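# Bungee-strap the box lid, then lift box onto board

## Task

Secure the lid using both bungee cords, with one cord running across each end of the box and hooked onto the knobs on both of its sides, and then raise the box and set it on the board.

## Robot and tools

Robot: two arms, left_arm and right_arm, each ending in a two-finger gripper. Calibrated bases in the scene frame: left_arm at (+0.035, +0.244, 0) m, quat_wxyz (+1.000, 0, 0, +0.019); right_arm at (+0.030, -0.261, 0) m, quat_wxyz (+1.000, 0, 0, +0.030). In both base frames +z points up. Cameras: cam_high, cam_low, cam_left_wrist, cam_right_wrist, each 672x504. Image left and right do not match arm names.

Frames. The scene frame has its origin at table-top height, halfway between the nominal bases, +x reaching out over the table, +z up, and left_arm on the +y side. Fixed cameras and the table use it. Each arm reports its hand pose, velocities and wrist camera pose in its own base frame. Offsets you send are measured along the axes of that arm's current Hand target. On a gripper, the fingers point along +z and open and close along y; end_effector_position sits between the pads, roughly 1 cm short of the fingertips.

Row layout, shared by execute_actions and move: one flat list of 14 numbers covering both arms, each in [-1, 1]: dx, dy, dz, rx, ry, rz, opening for left_arm, then the same seven for right_arm. The six pose numbers are an offset, not a pose: 1.0 equals 0.6 m or 180 degrees, and rx, ry, rz form a single rotation vector. The opening is absolute: +1 fully open (0.094 m), -1 closed. Sending 0 for all six pose numbers re-requests that arm's current Hand target. A 0 opening is a real command, so to keep a gripper as is, resend its current value (see Tool commands).

execute_actions(actions, cameras): actions is a list of actions; each action is a table of up to 15 rows, one row per 1/30 s step, and a shorter table repeats its last row to fill 15 steps. Every row is an offset from the Hand target as it was when that action began, not from the row before; the next action starts from the new Hand target, so repeating an offset keeps moving. An empty list only reports state and images. cameras selects images: omitted, null or ["all"] gives all, [] gives none, an unknown name invalidates the call.

move(target, speed, blend, opening_speed, blocking, cameras): target is one 14-number row or a list of up to 15 rows; every row is an offset from the Hand targets at the start of the move, not from the previous row. Paths are straight, end together, last at least 0.5 s and are cut at 10 s. They do not avoid objects or the other arm. speed is in m/s, 0.002 to 2.9 (default 0.25), with turning capped at twice that in rad/s; give one value or one per target. blend, in m, rounds corners at intermediate targets. opening_speed, 0.2 or more per second on the -1..1 scale, closes fingers gradually; use a low value on anything fragile. blocking=false returns after about 0.5 s while the move continues. The result adds a move: line giving the ending (done, off_target, moving, held, fault) and limits (paced means the pose was clipped, held means steps were withheld). Done means at rest within 10 mm and 2 degrees; neither done nor off_target says whether anything is touched.

wait(seconds 0 to 10, cameras): lets time pass holding the last commands; it returns early if a running move ends. stop(cameras): brakes a running move, needing some room. zoom_image(camera, region=[x0, y0, x1, y1] in pixels, at most 504 by 504): a closer look at that camera's latest image. finished_scene(scene=1, optional): ends the scene permanently; the straps and box must stay in place with the robot passive.

Result lines: end_effector_position (m) and end_effector_quat_wxyz in the base frame; Hand target, the last commanded pose after clipping and the origin for the next offsets; Tool commands; grip_measured on the opening scale (may read up to about 2.5 mm wide when empty, and narrower than a squeezed part); Joint positions, whose last number is the opening in metres; Joint velocities, marked within noise when still; joint torques, which include arm weight and wrap sign past ±28 N m on joints 1 to 3; step readings of positions for execute_actions calls only; MOTOR HOT and OVER-TEMPERATURE FAULT warnings.

Behaviour to expect: orientation commands are clipped to 40 degrees from the measured one per step. Friction and weight leave grippers short, low or tilted, especially at long reach; small moves may fail or go sideways, so check and correct after each move. An arm blocked by an object keeps pushing until you command its target back behind the gripper. Joint ranges (rad): waist -2.618 to 3.054, shoulder 0 to 3.142, elbow 0 to 3.142 (straight at 2.901), wrist pitch and yaw ±1.571, wrist roll ±2.094.

Avoid: anything leaving the table (the task fails); dropping parts or releasing them while moving; fast impacts and hard pushes; contact or pressing between the two arms, including one gripper closing on the other's fingers, which can end the scene; paths near an arm's own base (go around it); long holds of loads or stretched poses, which overheat motors until the arm folds away and idles. Loose objects may occasionally get nudged by outside pushes.

Each tool is called after "Request:" as name(argument=value, ...) on one line, values as JSON.

## Session

I'll start by looking at the scene.

Request:
execute_actions(actions=[])

Scene clock: 0.00 s.
left_arm: end_effector_position=(+0.3962, -0.0033, +0.0772) grip_measured=+1.000 end_effector_quat_wxyz=(+0.556, +0.002, +0.831, -0.019) | right_arm: end_effector_position=(+0.3744, -0.0479, +0.0846) grip_measured=+1.000 end_effector_quat_wxyz=(+0.560, +0.142, +0.812, -0.087)
Joint positions: left_arm=[0.01 1.587 0.387 0.81 0.043 -0.015 0.094] | right_arm=[0.016 1.511 0.335 0.79 0.319 0.146 0.094]
Joint velocities: within noise
Joint torques (N m): no reading
Heat: left arm: 31 °C; right arm: 30 °C.
Hand target: left_arm +0.3991, -0.0033, +0.0836; +0.564, +0.002, +0.826, -0.019 | right_arm +0.3769, -0.0479, +0.0899; +0.566, +0.143, +0.807, -0.086
Tool commands: left_gripper/opening=+1.0 right_gripper/opening=+1.0

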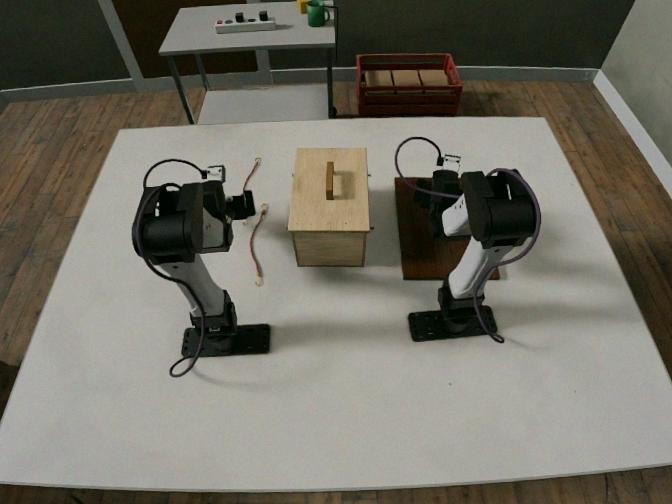

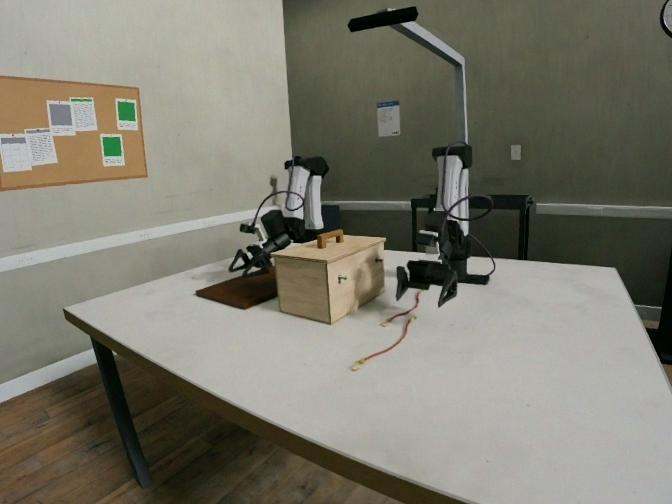

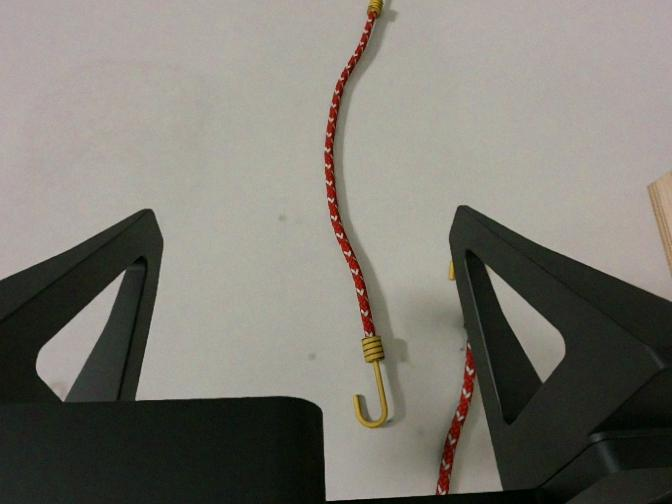

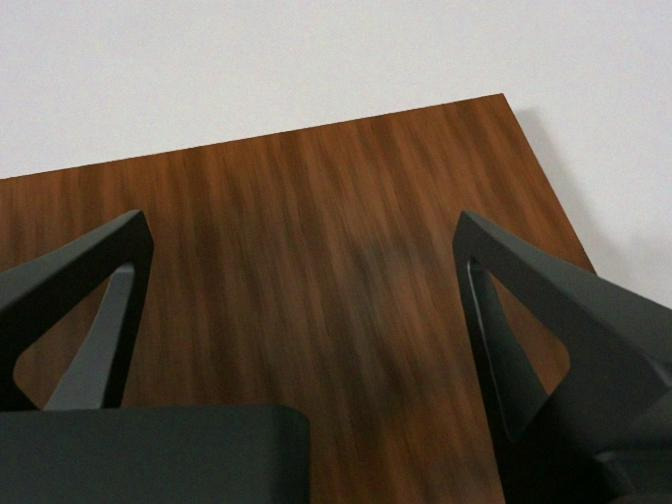

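Request:
zoom_image(camera="cam_high", region=[230, 130, 400, 290])

Request:
zoom_image(camera="cam_low", region=[180, 210, 480, 400])

Scaled by 2.965.

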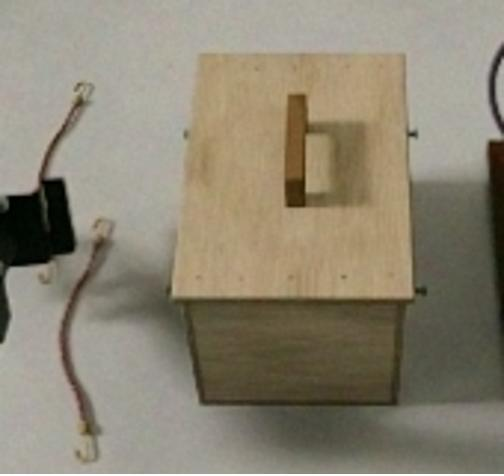

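Scaled by 1.680.

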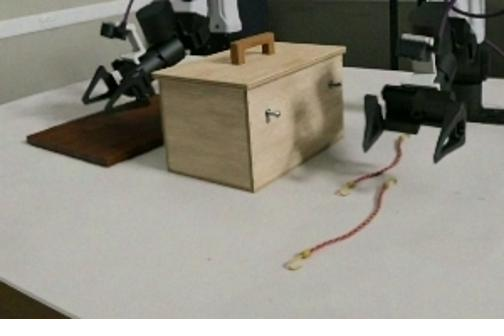

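Request:
zoom_image(camera="cam_high", region=[120, 140, 290, 300])

Request:
zoom_image(camera="cam_low", region=[340, 210, 500, 380])

Scaled by 2.965.

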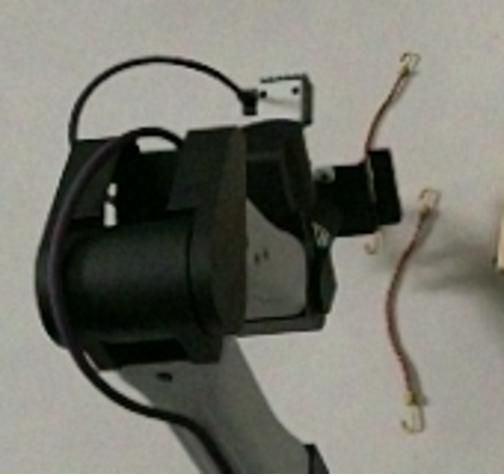

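Scaled by 2.965.

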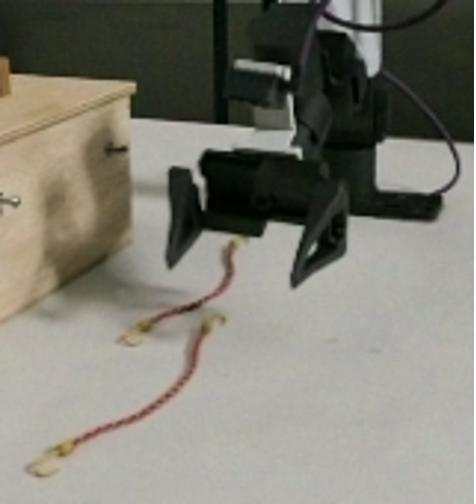

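Request:
move(target=[-0.245, -0.087, -0.128, -0.013, 0.381, -0.001, 1.0, -0.277, 0.041, -0.258, -0.0586, 0.3855, -0.0974, 1.0], speed=0.4)

Scene clock: 35.37 s.
left_arm: end_effector_position=(+0.3802, -0.0464, +0.2368) grip_measured=+1.000 end_effector_quat_wxyz=(+0.118, +0.003, +0.993, -0.008) | right_arm: end_effector_position=(+0.3031, -0.0021, +0.2855) grip_measured=+1.000 end_effector_quat_wxyz=(+0.171, +0.006, +0.985, -0.005)
Joint positions: left_arm=[-0.127 1.873 2.086 -1.547 -0.013 -0.121 0.094] | right_arm=[-0.001 1.534 1.881 -1.574 0.011 0.009 0.094]
Joint velocities: within noise
Joint torques (N m): left_arm=[-0.47 -9.42 8.43 0.8 0.19 -0.08] | right_arm=[0.2 -7.62 8.42 1.11 -0.16 -0.15]
Heat: left arm: 35 °C; right arm: 35 °C.
Hand target: left_arm +0.3798, -0.0502, +0.2497; +0.000, +0.000, +1.000, +0.000 | right_arm +0.3001, -0.0005, +0.2997; +0.000, -0.001, +1.000, +0.000
Off the commanded pose: left_arm 0.014 m, 13 deg | right_arm 0.015 m, 20 deg.
joint sent to its limit (left arm) — joint 4 (wrist pitch), lower limit. The joint targets are off in orientation, not in position.
joint sent to its limit (right arm) — joint 4 (wrist pitch), lower limit. The joint targets are off in orientation, not in position.
move: off_target (left_arm, right_arm)

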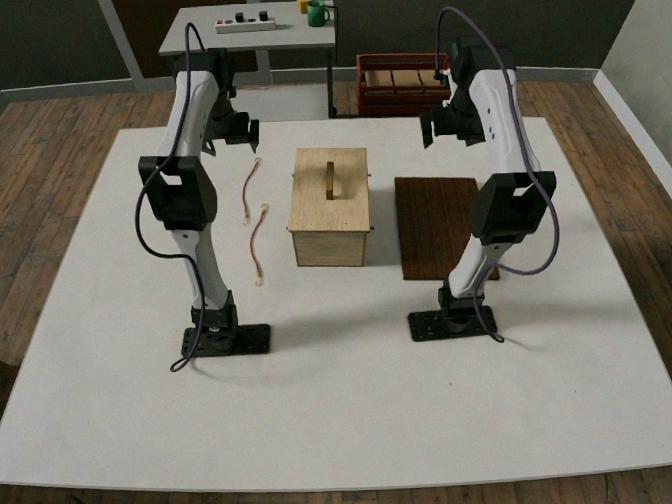

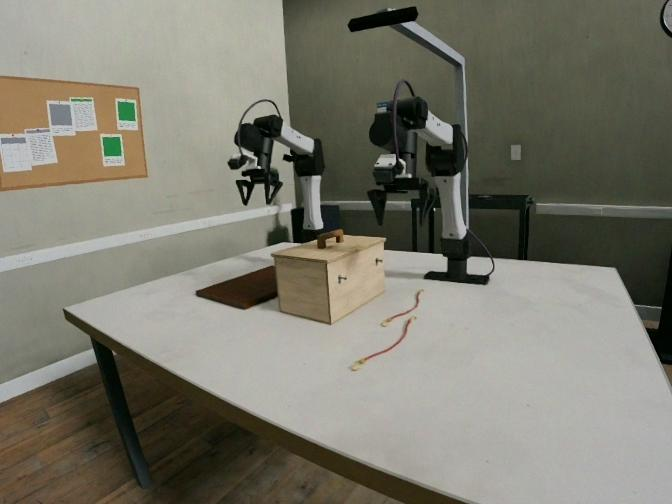

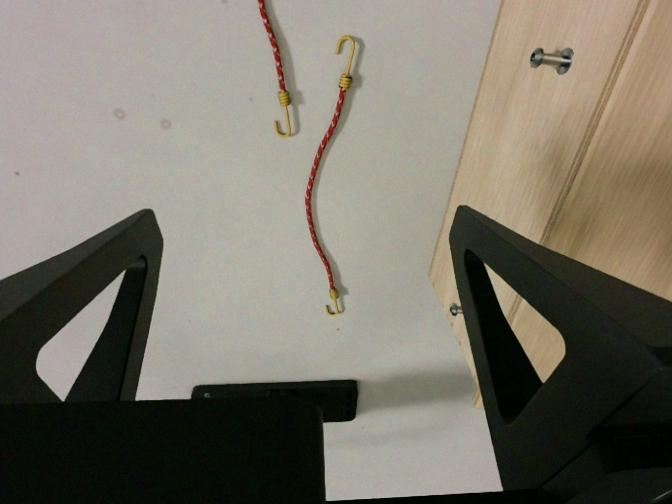

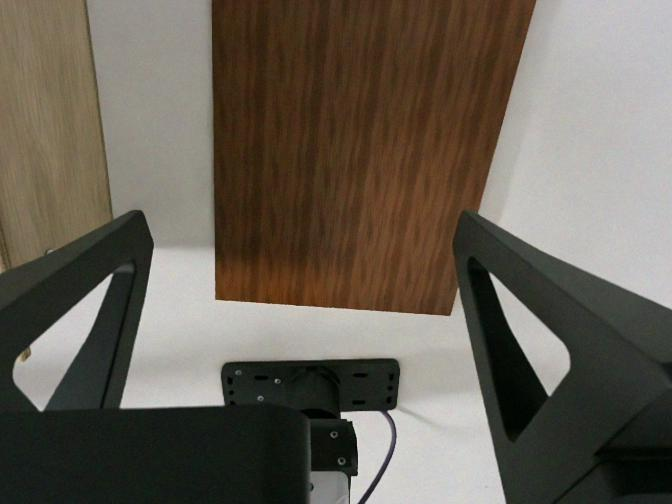

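Request:
zoom_image(camera="cam_left_wrist", region=[420, 0, 672, 200])

Request:
zoom_image(camera="cam_left_wrist", region=[230, 0, 420, 150])

Request:
zoom_image(camera="cam_left_wrist", region=[260, 200, 420, 340])

Request:
zoom_image(camera="cam_high", region=[220, 130, 520, 300])

Request:
zoom_image(camera="cam_low", region=[180, 220, 440, 400])

Scaled by 2.000.

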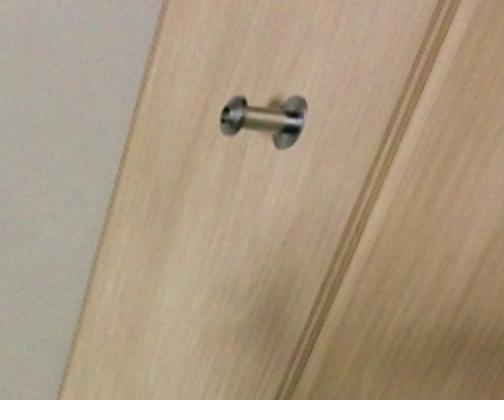

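Scaled by 2.653.

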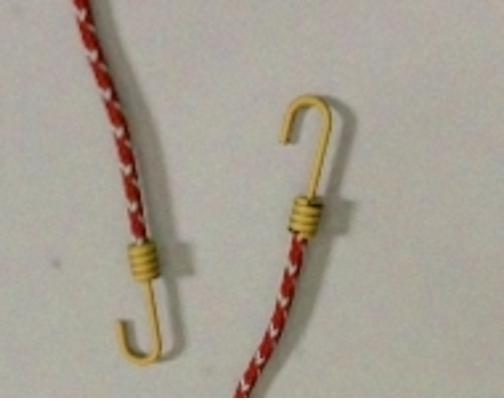

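Scaled by 3.150.

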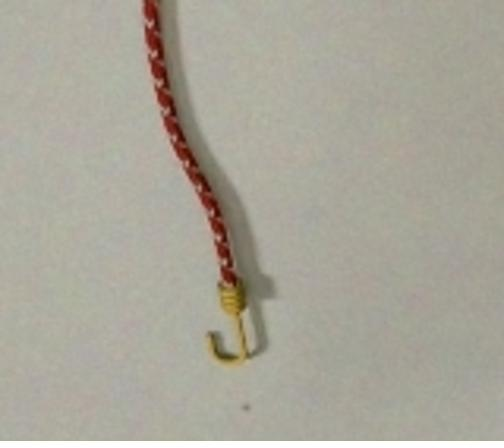

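Scaled by 1.680.

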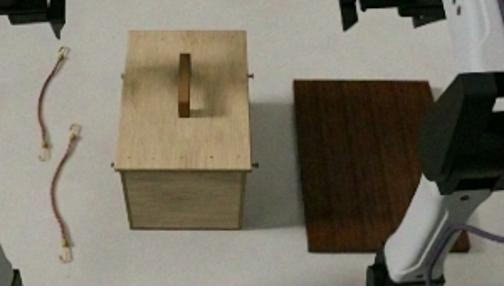

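Scaled by 1.938.

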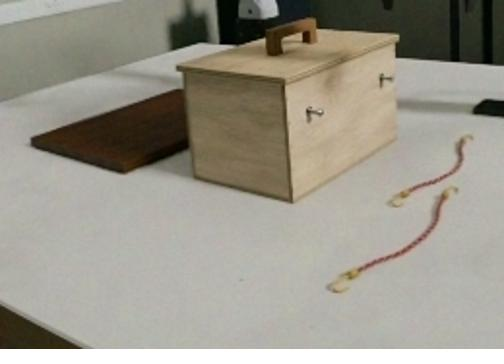

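Request:
move(target=[0.0097, -0.023, 0.300, 0, 0, 0.0556, 1.0, 0, 0, 0, 0, 0, 0, 1.0], speed=0.3)

Scene clock: 71.73 s.
left_arm: end_effector_position=(+0.3729, -0.0598, +0.0690) grip_measured=+1.000 end_effector_quat_wxyz=(-0.006, +0.080, +0.997, +0.006) | right_arm: end_effector_position=(+0.3029, -0.0020, +0.2855) grip_measured=+1.000 end_effector_quat_wxyz=(+0.171, +0.005, +0.985, -0.004)
Joint positions: left_arm=[-0.164 2.006 1.615 -1.192 -0.011 -0.004 0.094] | right_arm=[-0.001 1.534 1.881 -1.575 0.01 0.008 0.094]
Joint velocities: within noise
Joint torques (N m): left_arm=[-0.44 -10.14 5.91 0.37 0.22 0.15] | right_arm=[0.2 -7.62 8.42 1.12 -0.14 -0.15]
Heat: left arm: 42 °C; right arm: 36 °C.
Hand target: left_arm +0.3743, -0.0637, +0.0699; +0.001, +0.087, +0.996, +0.001 | right_arm +0.3000, -0.0005, +0.2996; +0.000, +0.000, +1.000, +0.000
Off the commanded pose: left_arm 0.004 m, 1 deg | right_arm 0.015 m, 20 deg.
joint sent to its limit (right arm) — joint 4 (wrist pitch), lower limit. The joint targets are off in orientation, not in position.
move: off_target (right_arm)

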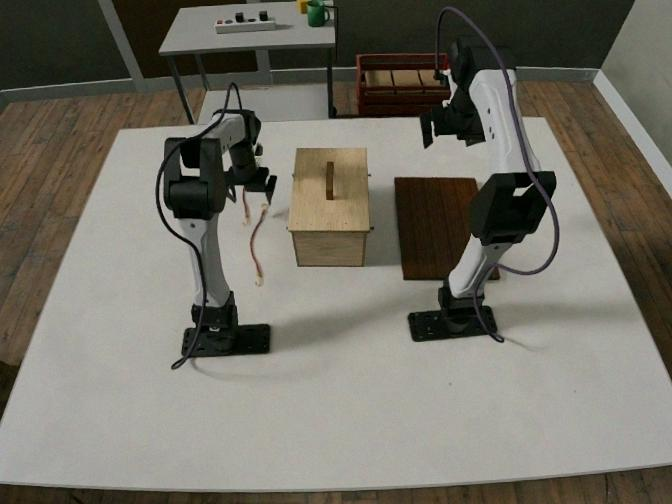

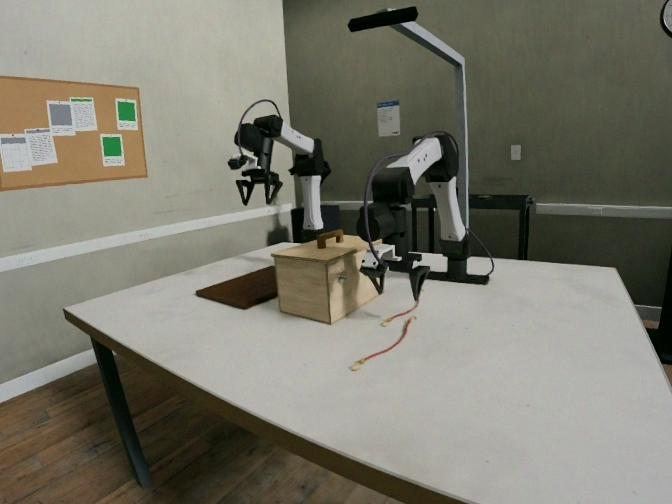

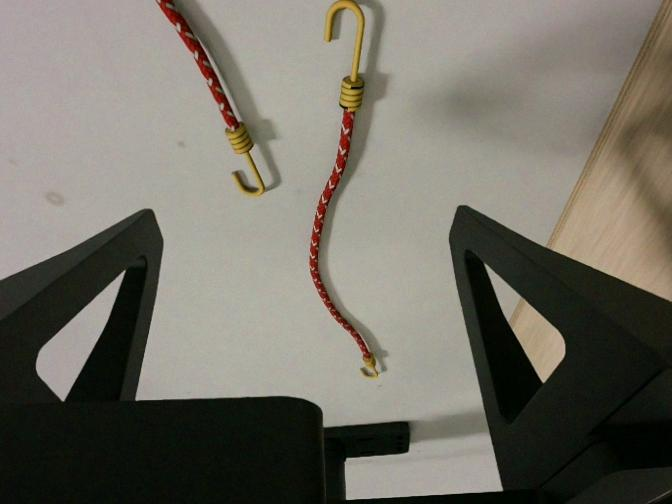

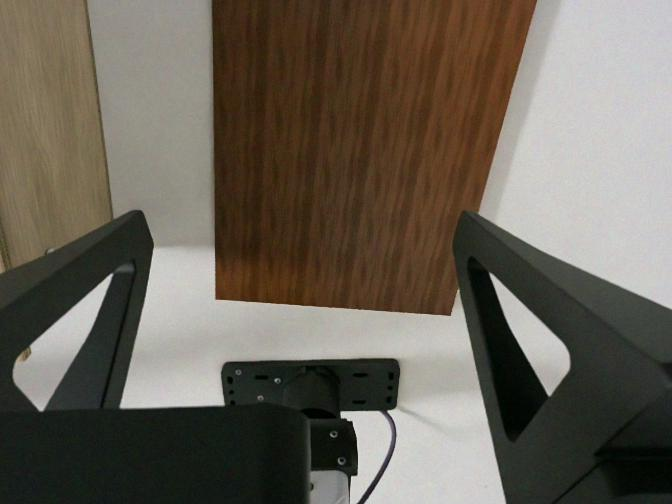

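Request:
move(target=[-0.0152, -0.0287, 0.0667, 0, 0, 0.0, -0.15, 0, 0, 0, 0, 0, 0, 1.0], speed=0.15, cameras=["cam_left_wrist", "cam_low"])

Scene clock: 80.67 s.
left_arm: end_effector_position=(+0.3809, -0.0797, +0.0340) grip_measured=-0.147 end_effector_quat_wxyz=(+0.002, +0.090, +0.996, +0.005) | right_arm: end_effector_position=(+0.3029, -0.0020, +0.2855) grip_measured=+1.000 end_effector_quat_wxyz=(+0.171, +0.005, +0.985, -0.005)
Joint positions: left_arm=[-0.211 2.065 1.56 -1.064 -0.01 -0.029 0.04] | right_arm=[-0.001 1.534 1.881 -1.575 0.01 0.008 0.094]
Joint velocities: within noise
Joint torques (N m): left_arm=[-0.27 -9.66 5.41 0.45 0.2 -0.06] | right_arm=[0.2 -7.64 8.4 1.13 -0.13 -0.15]
Heat: left arm: 43 °C; right arm: 36 °C.
Hand target: left_arm +0.3802, -0.0823, +0.0298; +0.000, +0.087, +0.996, +0.000 | right_arm +0.3000, -0.0005, +0.2996; +0.000, -0.001, +1.000, +0.000
Off the commanded pose: left_arm 0.005 m, 1 deg | right_arm 0.015 m, 20 deg.
joint sent to its limit (right arm) — joint 4 (wrist pitch), lower limit. The joint targets are off in orientation, not in position.
move: off_target (right_arm)
Images, in order (width x height): cam_low 672x504, cam_left_wrist 672x504.

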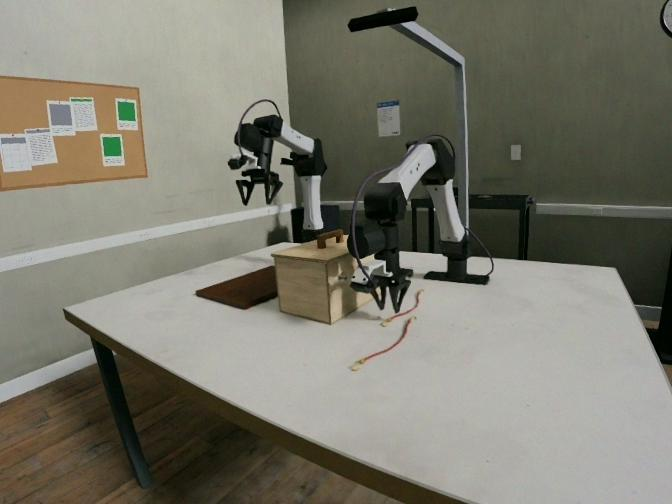

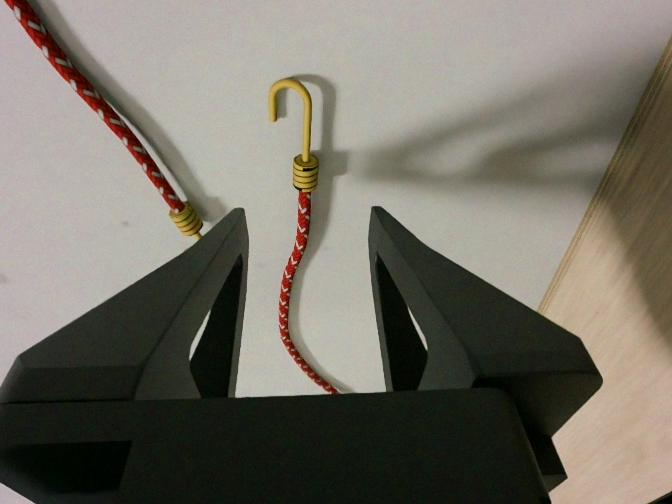

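Request:
move(target=[0, 0, 0.0267, 0, 0, 0.0, -0.15, 0, 0, 0, 0, 0, 0, 1.0], speed=0.08, cameras=["cam_left_wrist"])

Scene clock: 83.27 s.
left_arm: end_effector_position=(+0.3821, -0.0800, +0.0202) grip_measured=-0.147 end_effector_quat_wxyz=(+0.005, +0.090, +0.996, +0.004) | right_arm: end_effector_position=(+0.3029, -0.0020, +0.2855) grip_measured=+1.000 end_effector_quat_wxyz=(+0.171, +0.005, +0.985, -0.005)
Joint positions: left_arm=[-0.211 2.079 1.524 -1.008 -0.01 -0.03 0.04] | right_arm=[-0.001 1.534 1.881 -1.575 0.01 0.008 0.094]
Joint velocities: within noise
Joint torques (N m): left_arm=[-0.27 -9.31 5.15 0.47 0.2 -0.06] | right_arm=[0.18 -7.62 8.42 1.12 -0.14 -0.15]
Heat: left arm: 43 °C; right arm: 36 °C.
Hand target: left_arm +0.3802, -0.0823, +0.0138; +0.000, +0.087, +0.996, +0.000 | right_arm +0.3000, -0.0005, +0.2996; +0.000, -0.001, +1.000, +0.000
Off the commanded pose: left_arm 0.007 m, 1 deg | right_arm 0.015 m, 20 deg.
joint sent to its limit (right arm) — joint 4 (wrist pitch), lower limit. The joint targets are off in orientation, not in position.
move: off_target (right_arm)
Images, in order (width x height): cam_left_wrist 672x504.

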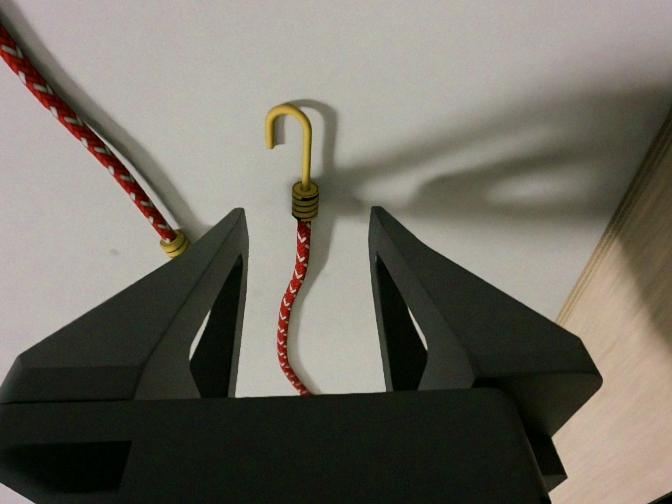

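Request:
move(target=[0.0033, 0, 0.015, 0, 0, 0.0, -0.15, 0, 0, 0, 0, 0, 0, 1.0], speed=0.06, cameras=["cam_left_wrist"])

Scene clock: 87.00 s.
left_arm: end_effector_position=(+0.3810, -0.0797, +0.0132) grip_measured=-0.147 end_effector_quat_wxyz=(+0.007, +0.090, +0.996, +0.004) | right_arm: end_effector_position=(+0.3029, -0.0020, +0.2855) grip_measured=+1.000 end_effector_quat_wxyz=(+0.171, +0.005, +0.985, -0.005)
Joint positions: left_arm=[-0.211 2.079 1.494 -0.973 -0.01 -0.03 0.04] | right_arm=[-0.001 1.534 1.881 -1.575 0.01 0.008 0.094]
Joint velocities: within noise
Joint torques (N m): left_arm=[-0.28 -8.87 5.04 0.49 0.2 -0.06] | right_arm=[0.2 -7.64 8.42 1.12 -0.14 -0.15]
Heat: left arm: 43 °C; right arm: 36 °C.
Hand target: left_arm +0.3782, -0.0819, +0.0047; +0.000, +0.087, +0.996, +0.000 | right_arm +0.3000, -0.0005, +0.2996; +0.000, +0.000, +1.000, +0.000
Off the commanded pose: left_arm 0.009 m, 1 deg | right_arm 0.015 m, 20 deg.
joint sent to its limit (right arm) — joint 4 (wrist pitch), lower limit. The joint targets are off in orientation, not in position.
move: off_target (right_arm)
Images, in order (width x height): cam_left_wrist 672x504.

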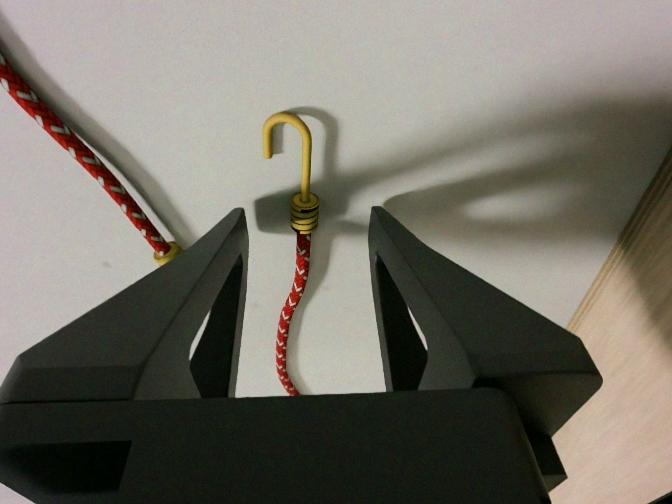

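Request:
move(target=[[0, 0, 0.006, 0, 0, 0.0, -0.15, 0, 0, 0, 0, 0, 0, 1.0], [0, 0, 0.006, 0, 0, 0.0, -1.0, 0, 0, 0, 0, 0, 0, 1.0]], speed=0.06, opening_speed=0.8, cameras=["cam_left_wrist"])

Scene clock: 90.77 s.
left_arm: end_effector_position=(+0.3827, -0.0809, +0.0107) grip_measured=-0.833 end_effector_quat_wxyz=(+0.010, +0.090, +0.996, +0.002) | right_arm: end_effector_position=(+0.3029, -0.0020, +0.2855) grip_measured=+1.000 end_effector_quat_wxyz=(+0.171, +0.005, +0.985, -0.005)
Joint positions: left_arm=[-0.211 2.084 1.492 -0.959 -0.006 -0.031 0.008] | right_arm=[-0.001 1.534 1.881 -1.575 0.01 0.008 0.094]
Joint velocities: within noise
Joint torques (N m): left_arm=[-0.25 -8.9 4.64 0.51 0.16 -0.05] | right_arm=[0.2 -7.62 8.43 1.12 -0.13 -0.16]
Heat: left arm: 43 °C; right arm: 37 °C.
Hand target: left_arm +0.3784, -0.0819, +0.0012; +0.001, +0.087, +0.996, +0.000 | right_arm +0.3000, -0.0005, +0.2996; +0.000, +0.000, +1.000, +0.000
Off the commanded pose: left_arm 0.011 m, 1 deg | right_arm 0.015 m, 20 deg.
joint sent to its limit (right arm) — joint 4 (wrist pitch), lower limit. The joint targets are off in orientation, not in position.
move: off_target (left_arm, right_arm); target 2's new opening was sent with left_arm's hand 0.011 m and 1 deg from that target
Images, in order (width x height): cam_left_wrist 672x504.

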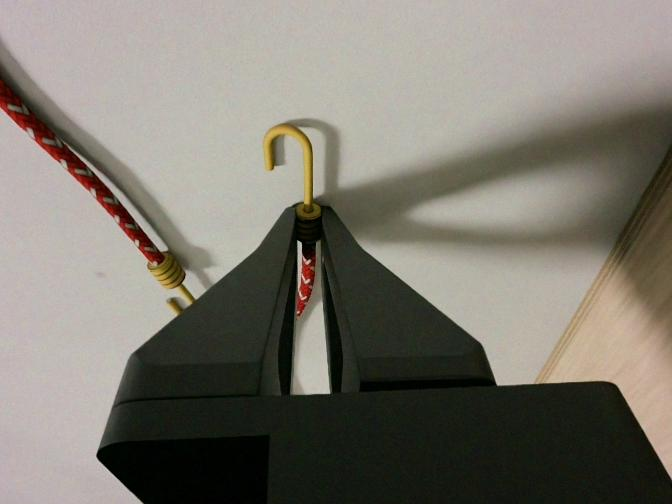

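Request:
zoom_image(camera="cam_left_wrist", region=[230, 100, 390, 330])

Request:
zoom_image(camera="cam_low", region=[330, 240, 440, 330])

Scaled by 2.191.

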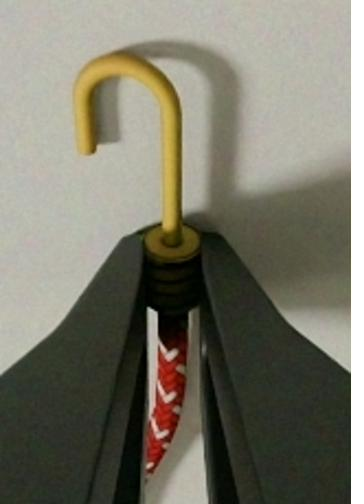

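This scene's latest camera images include none from cam_low. They are from: cam_left_wrist. cam_low's image comes with the result of a call that names it in "cameras".

Request:
wait(seconds=0.1)

Request:
zoom_image(camera="cam_low", region=[300, 210, 460, 340])

Request:
zoom_image(camera="cam_high", region=[200, 100, 400, 300])

Scene clock: 126.40 s.
left_arm: end_effector_position=(+0.3827, -0.0809, +0.0107) grip_measured=-0.834 end_effector_quat_wxyz=(+0.010, +0.090, +0.996, +0.002) | right_arm: end_effector_position=(+0.3029, -0.0020, +0.2855) grip_measured=+1.000 end_effector_quat_wxyz=(+0.171, +0.005, +0.985, -0.005)
Joint positions: left_arm=[-0.211 2.084 1.492 -0.959 -0.006 -0.031 0.008] | right_arm=[-0.001 1.534 1.881 -1.575 0.01 0.008 0.094]
Joint velocities: within noise
Joint torques (N m): left_arm=[-0.25 -8.91 4.67 0.51 0.16 -0.05] | right_arm=[0.18 -7.62 8.4 1.12 -0.14 -0.15]
Heat: left arm: 42 °C; right arm: 38 °C.
Hand target: left_arm +0.3784, -0.0819, +0.0012; +0.001, +0.087, +0.996, +0.000 | right_arm +0.3000, -0.0005, +0.2996; +0.000, +0.000, +1.000, +0.000
Tool commands: left_gripper/opening=-1.0 right_gripper/opening=+1.0
Off the commanded pose: left_arm 0.011 m, 1 deg | right_arm 0.015 m, 20 deg.
wait: 0.10 s; at rest from the start

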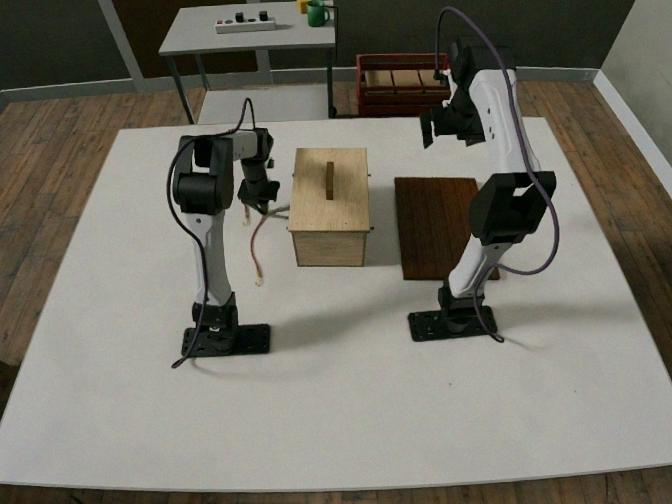

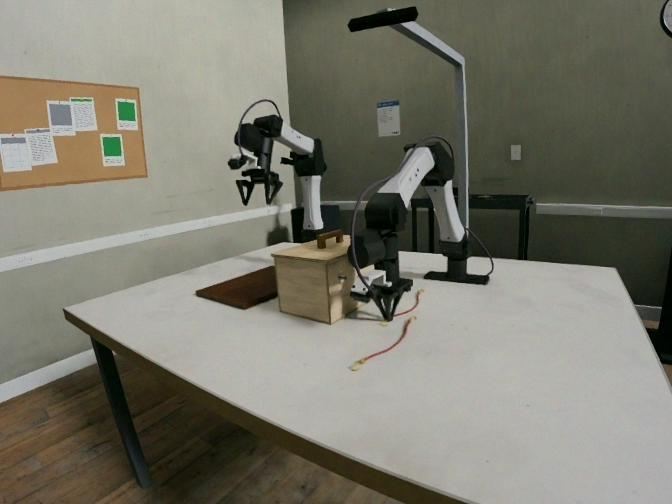

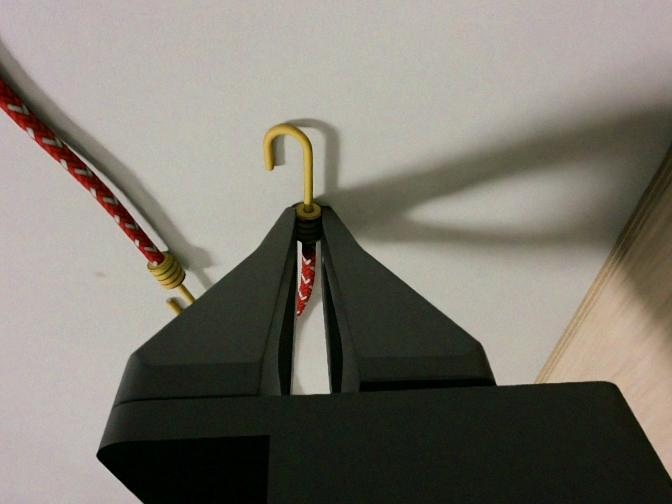

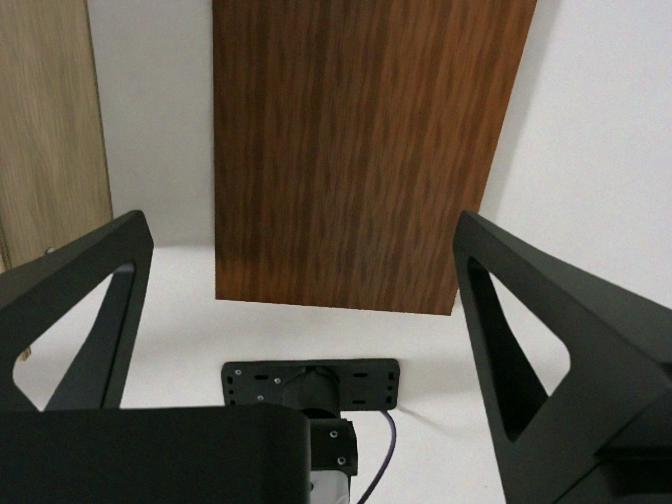

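Scaled by 3.150.

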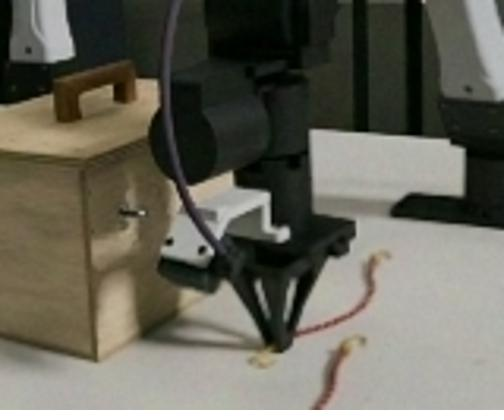

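Scaled by 2.520.

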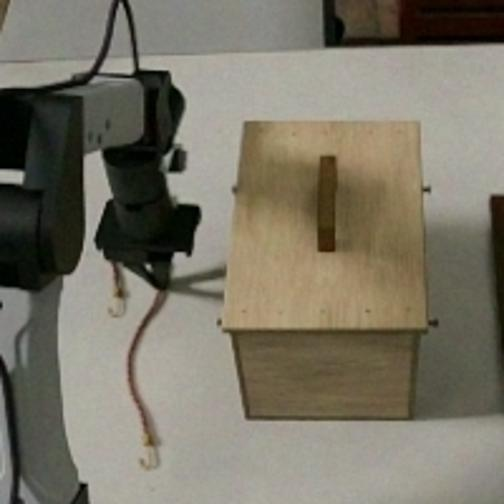

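Request:
move(target=[[0, 0, -0.05, 0, 0, 0, -1.0, 0, 0, 0, 0, 0, 0, 1.0], [0.0967, 0.0677, -0.05, 0, 0, -0.278, -1.0, 0, 0, 0, 0, 0, 0, 1.0], [0.1878, 0.153, -0.05, 0, 0, -0.544, -1.0, 0, 0, 0, 0, 0, 0, 1.0], [0.1878, 0.153, -0.005, 0, 0, -0.544, -1.0, 0, 0, 0, 0, 0, 0, 1.0]], speed=[0.1, 0.25, 0.25, 0.08])

Scene clock: 144.10 s.
left_arm: end_effector_position=(+0.2842, +0.0278, +0.0099) grip_measured=-0.834 end_effector_quat_wxyz=(-0.003, +0.688, -0.726, -0.001) | right_arm: end_effector_position=(+0.3029, -0.0020, +0.2855) grip_measured=+1.000 end_effector_quat_wxyz=(+0.171, +0.005, +0.985, -0.005)
Joint positions: left_arm=[0.094 1.73 1.002 -0.839 -0.006 -1.424 0.008] | right_arm=[-0.001 1.534 1.881 -1.575 0.01 0.008 0.094]
Joint velocities: within noise
Joint torques (N m): left_arm=[0.32 -5.87 4.62 0.5 0.08 -0.08] | right_arm=[0.17 -7.62 8.42 1.12 -0.13 -0.15]
Heat: left arm: 43 °C; right arm: 38 °C.
Hand target: left_arm +0.2834, +0.0281, +0.0042; -0.001, +0.694, -0.720, +0.000 | right_arm +0.3000, -0.0005, +0.2996; +0.000, +0.000, +1.000, +0.000
Off the commanded pose: left_arm 0.006 m, 1 deg | right_arm 0.015 m, 20 deg.
joint sent to its limit (right arm) — joint 4 (wrist pitch), lower limit. The joint targets are off in orientation, not in position.
move: off_target (right_arm)

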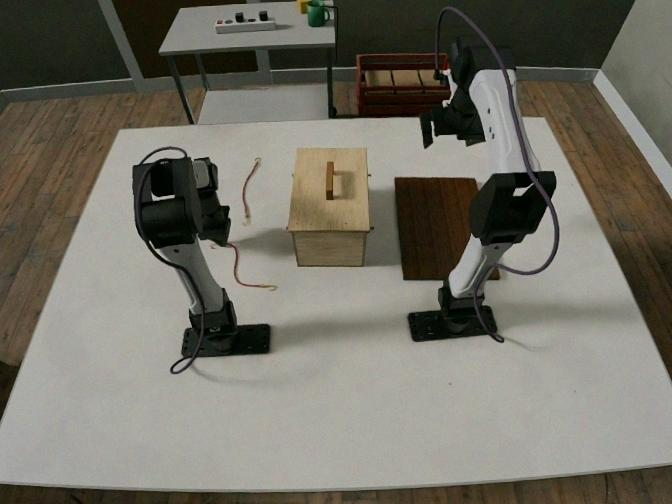

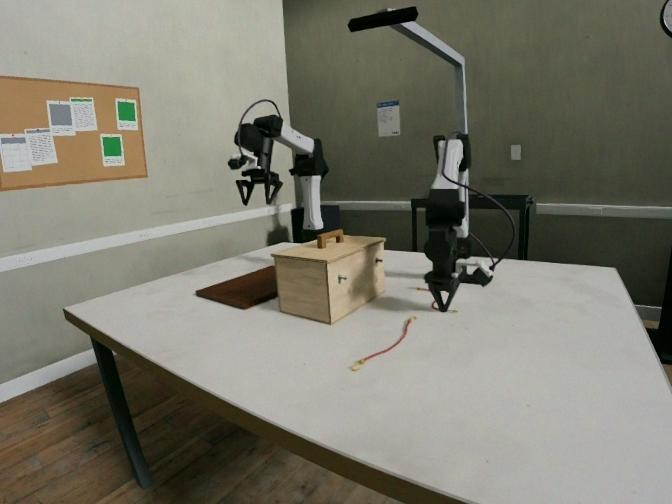

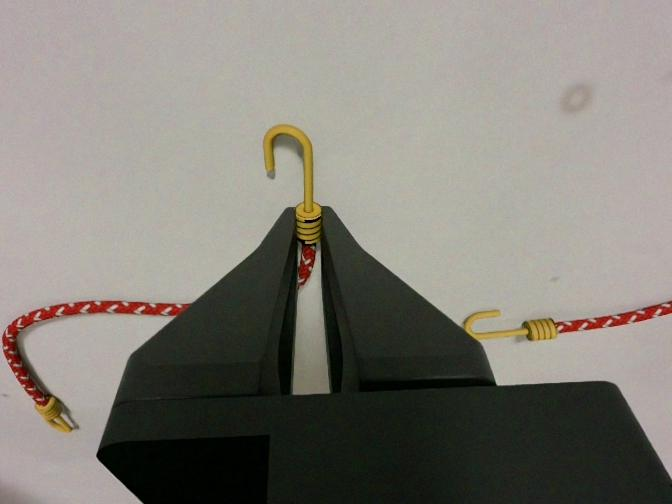

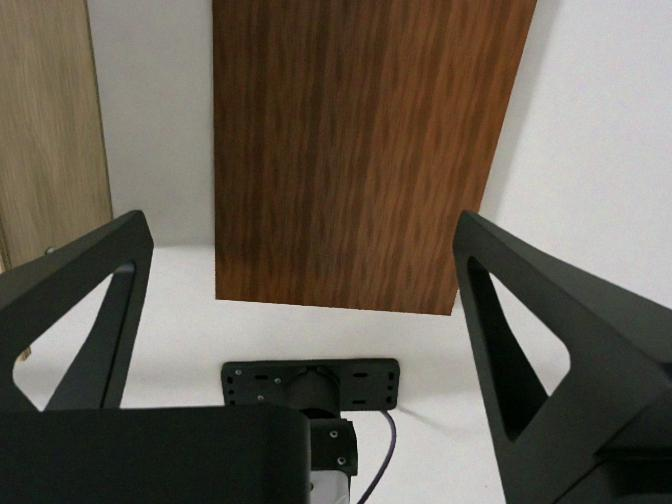

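Request:
move(target=[[0, 0, 0, 0, 0, 0, -0.3, 0, 0, 0, 0, 0, 0, 1.0], [0, 0, -0.1, 0, 0, 0, -0.3, 0, 0, 0, 0, 0, 0, 1.0], [0, 0, -0.1, 0, 0, 0.5, -0.3, 0, 0, 0, 0, 0, 0, 1.0], [0, 0, -0.1, 0, 0, 1.0, -0.3, 0, 0, 0, 0, 0, 0, 1.0], [0, 0, -0.035, 0, 0, 1.0, -0.3, 0, 0, 0, 0, 0, 0, 1.0]], speed=[0.1, 0.2, 0.6, 0.6, 0.2], cameras=["cam_left_wrist", "cam_high"])

Scene clock: 151.80 s.
left_arm: end_effector_position=(+0.2838, +0.0278, +0.0282) grip_measured=-0.303 end_effector_quat_wxyz=(-0.002, +0.717, +0.697, +0.003) | right_arm: end_effector_position=(+0.3029, -0.0020, +0.2855) grip_measured=+1.000 end_effector_quat_wxyz=(+0.171, +0.005, +0.985, -0.005)
Joint positions: left_arm=[0.094 1.699 1.045 -0.916 -0.006 1.693 0.033] | right_arm=[-0.001 1.534 1.881 -1.575 0.01 0.008 0.094]
Joint velocities: within noise
Joint torques (N m): left_arm=[0.32 -6.26 5.15 0.35 0.25 0.21] | right_arm=[0.21 -7.61 8.42 1.12 -0.13 -0.15]
Heat: left arm: 42 °C; right arm: 38 °C.
Hand target: left_arm +0.2833, +0.0281, +0.0252; +0.000, +0.720, +0.694, +0.001 | right_arm +0.3000, -0.0005, +0.2996; +0.000, +0.000, +1.000, +0.000
Off the commanded pose: left_arm 0.003 m, 1 deg | right_arm 0.015 m, 20 deg.
joint sent to its limit (right arm) — joint 4 (wrist pitch), lower limit. The joint targets are off in orientation, not in position.
move: off_target (right_arm)
Images, in order (width x height): cam_high 672x504, cam_left_wrist 672x504.

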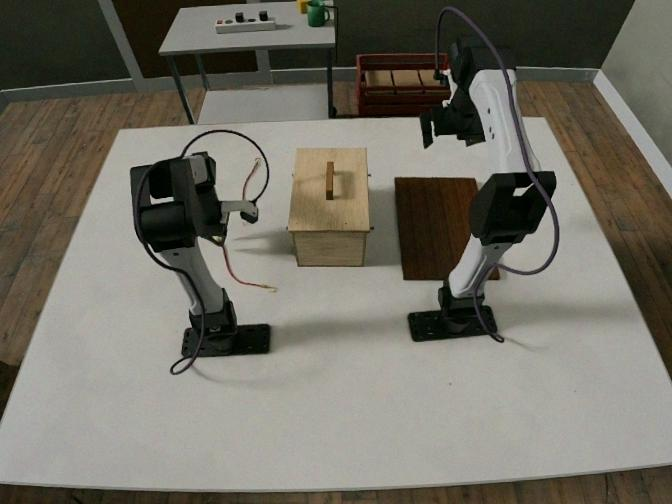

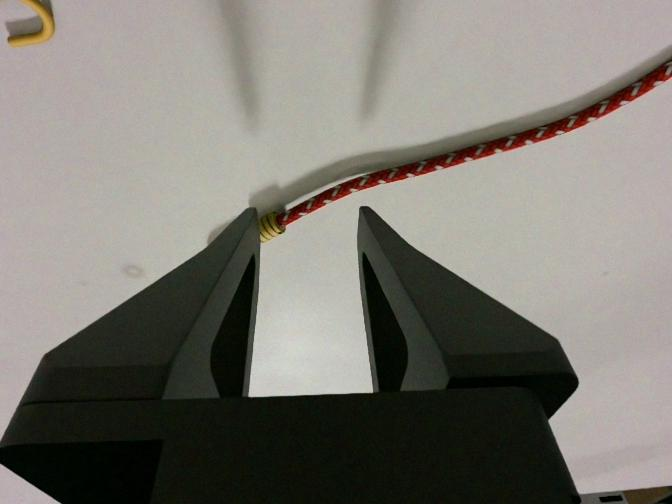

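Request:
move(target=[[0, 0, -0.075, 0, 0, 0, -0.3, 0, 0, 0, 0, 0, 0, 1.0], [0.0378, 0.0223, -0.09, 0, 0, 0.111, -0.3, 0, 0, 0, 0, 0, 0, 1.0]], speed=0.2, blend=0.01, cameras=["cam_left_wrist"])

Scene clock: 157.27 s.
left_arm: end_effector_position=(+0.2916, +0.0464, +0.0743) grip_measured=-0.303 end_effector_quat_wxyz=(-0.005, +0.821, +0.571, -0.002) | right_arm: end_effector_position=(+0.3029, -0.0020, +0.2855) grip_measured=+1.000 end_effector_quat_wxyz=(+0.171, +0.005, +0.985, -0.005)
Joint positions: left_arm=[0.154 1.689 1.227 -1.117 -0.006 2.081 0.033] | right_arm=[-0.001 1.534 1.881 -1.575 0.01 0.008 0.094]
Joint velocities: within noise
Joint torques (N m): left_arm=[0.4 -5.93 8.65 0.04 0.13 0.21] | right_arm=[0.2 -7.64 8.42 1.12 -0.14 -0.15]
Heat: left arm: 42 °C; right arm: 38 °C.
Hand target: left_arm +0.2974, +0.0503, +0.0792; +0.000, +0.829, +0.559, +0.001 | right_arm +0.3000, -0.0005, +0.2996; +0.000, +0.000, +1.000, +0.000
Off the commanded pose: left_arm 0.009 m, 2 deg | right_arm 0.015 m, 20 deg.
joint sent to its limit (left arm) — joint 6 (wrist roll), upper limit. The joint targets still meet the commanded pose.
joint sent to its limit (right arm) — joint 4 (wrist pitch), lower limit. The joint targets are off in orientation, not in position.
move: off_target (right_arm)
Images, in order (width x height): cam_left_wrist 672x504.

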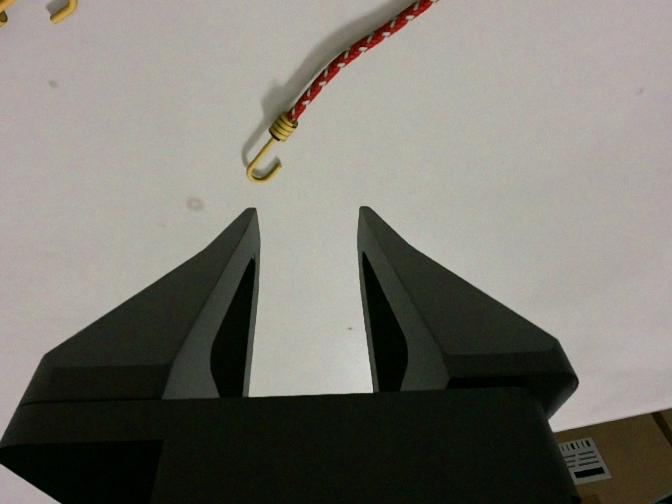

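Request:
move(target=[0.0003, 0.011, 0.0887, 0, 0, 0, -0.3, 0, 0, 0, 0, 0, 0, 1.0], speed=0.15, cameras=["cam_left_wrist"])

Scene clock: 162.83 s.
left_arm: end_effector_position=(+0.3051, +0.0485, +0.0300) grip_measured=-0.303 end_effector_quat_wxyz=(-0.001, +0.821, +0.570, +0.004) | right_arm: end_effector_position=(+0.3029, -0.0020, +0.2855) grip_measured=+1.000 end_effector_quat_wxyz=(+0.171, +0.005, +0.985, -0.005)
Joint positions: left_arm=[0.154 1.777 1.147 -0.934 -0.006 2.082 0.033] | right_arm=[-0.001 1.534 1.881 -1.575 0.01 0.008 0.094]
Joint velocities: within noise
Joint torques (N m): left_arm=[-0.21 -6.84 5.01 0.25 0.18 0.2] | right_arm=[0.2 -7.64 8.42 1.13 -0.13 -0.15]
Heat: left arm: 41 °C; right arm: 39 °C.
Hand target: left_arm +0.3036, +0.0480, +0.0260; +0.000, +0.829, +0.559, +0.001 | right_arm +0.3000, -0.0005, +0.2996; +0.000, +0.000, +1.000, +0.000
Off the commanded pose: left_arm 0.004 m, 2 deg | right_arm 0.015 m, 20 deg.
joint sent to its limit (left arm) — joint 6 (wrist roll), upper limit. The joint targets still meet the commanded pose.
joint sent to its limit (right arm) — joint 4 (wrist pitch), lower limit. The joint targets are off in orientation, not in position.
move: off_target (right_arm)
Images, in order (width x height): cam_left_wrist 672x504.

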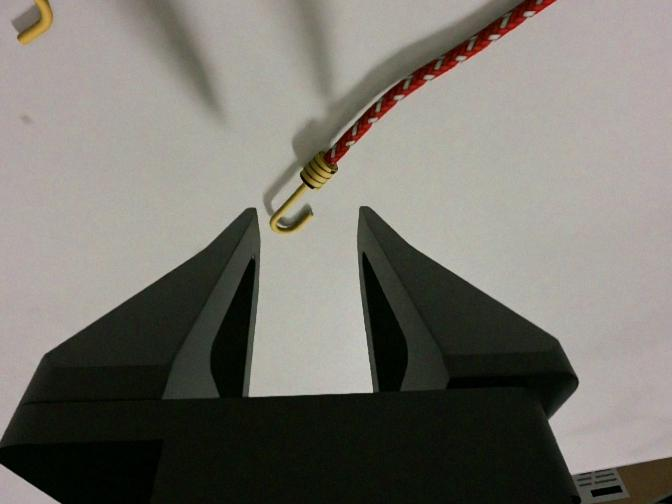

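Request:
move(target=[-0.0063, -0.0073, 0.0342, 0, 0, 0, -0.15, 0, 0, 0, 0, 0, 0, 1.0], speed=0.1, cameras=["cam_left_wrist"])

Scene clock: 165.90 s.
left_arm: end_effector_position=(+0.3006, +0.0478, +0.0106) grip_measured=-0.153 end_effector_quat_wxyz=(+0.000, +0.822, +0.570, +0.006) | right_arm: end_effector_position=(+0.3029, -0.0020, +0.2855) grip_measured=+1.000 end_effector_quat_wxyz=(+0.171, +0.005, +0.985, -0.005)
Joint positions: left_arm=[0.154 1.789 1.076 -0.847 -0.006 2.082 0.04] | right_arm=[-0.001 1.534 1.881 -1.575 0.01 0.008 0.094]
Joint velocities: within noise
Joint torques (N m): left_arm=[-0.42 -6.53 4.71 0.3 0.19 0.2] | right_arm=[0.18 -7.62 8.4 1.12 -0.13 -0.15]
Heat: left arm: 41 °C; right arm: 39 °C.
Hand target: left_arm +0.2982, +0.0462, +0.0055; +0.000, +0.829, +0.559, +0.001 | right_arm +0.3000, -0.0005, +0.2996; +0.000, +0.000, +1.000, +0.000
Off the commanded pose: left_arm 0.006 m, 2 deg | right_arm 0.015 m, 20 deg.
joint sent to its limit (left arm) — joint 6 (wrist roll), upper limit. The joint targets still meet the commanded pose.
joint sent to its limit (right arm) — joint 4 (wrist pitch), lower limit. The joint targets are off in orientation, not in position.
move: off_target (right_arm)
Images, in order (width x height): cam_left_wrist 672x504.

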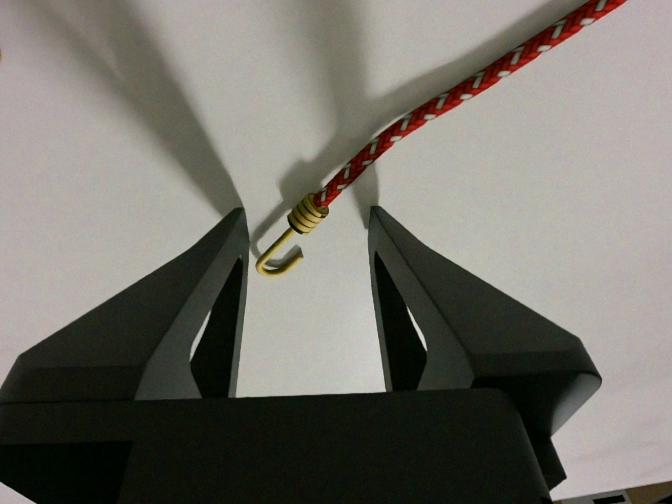

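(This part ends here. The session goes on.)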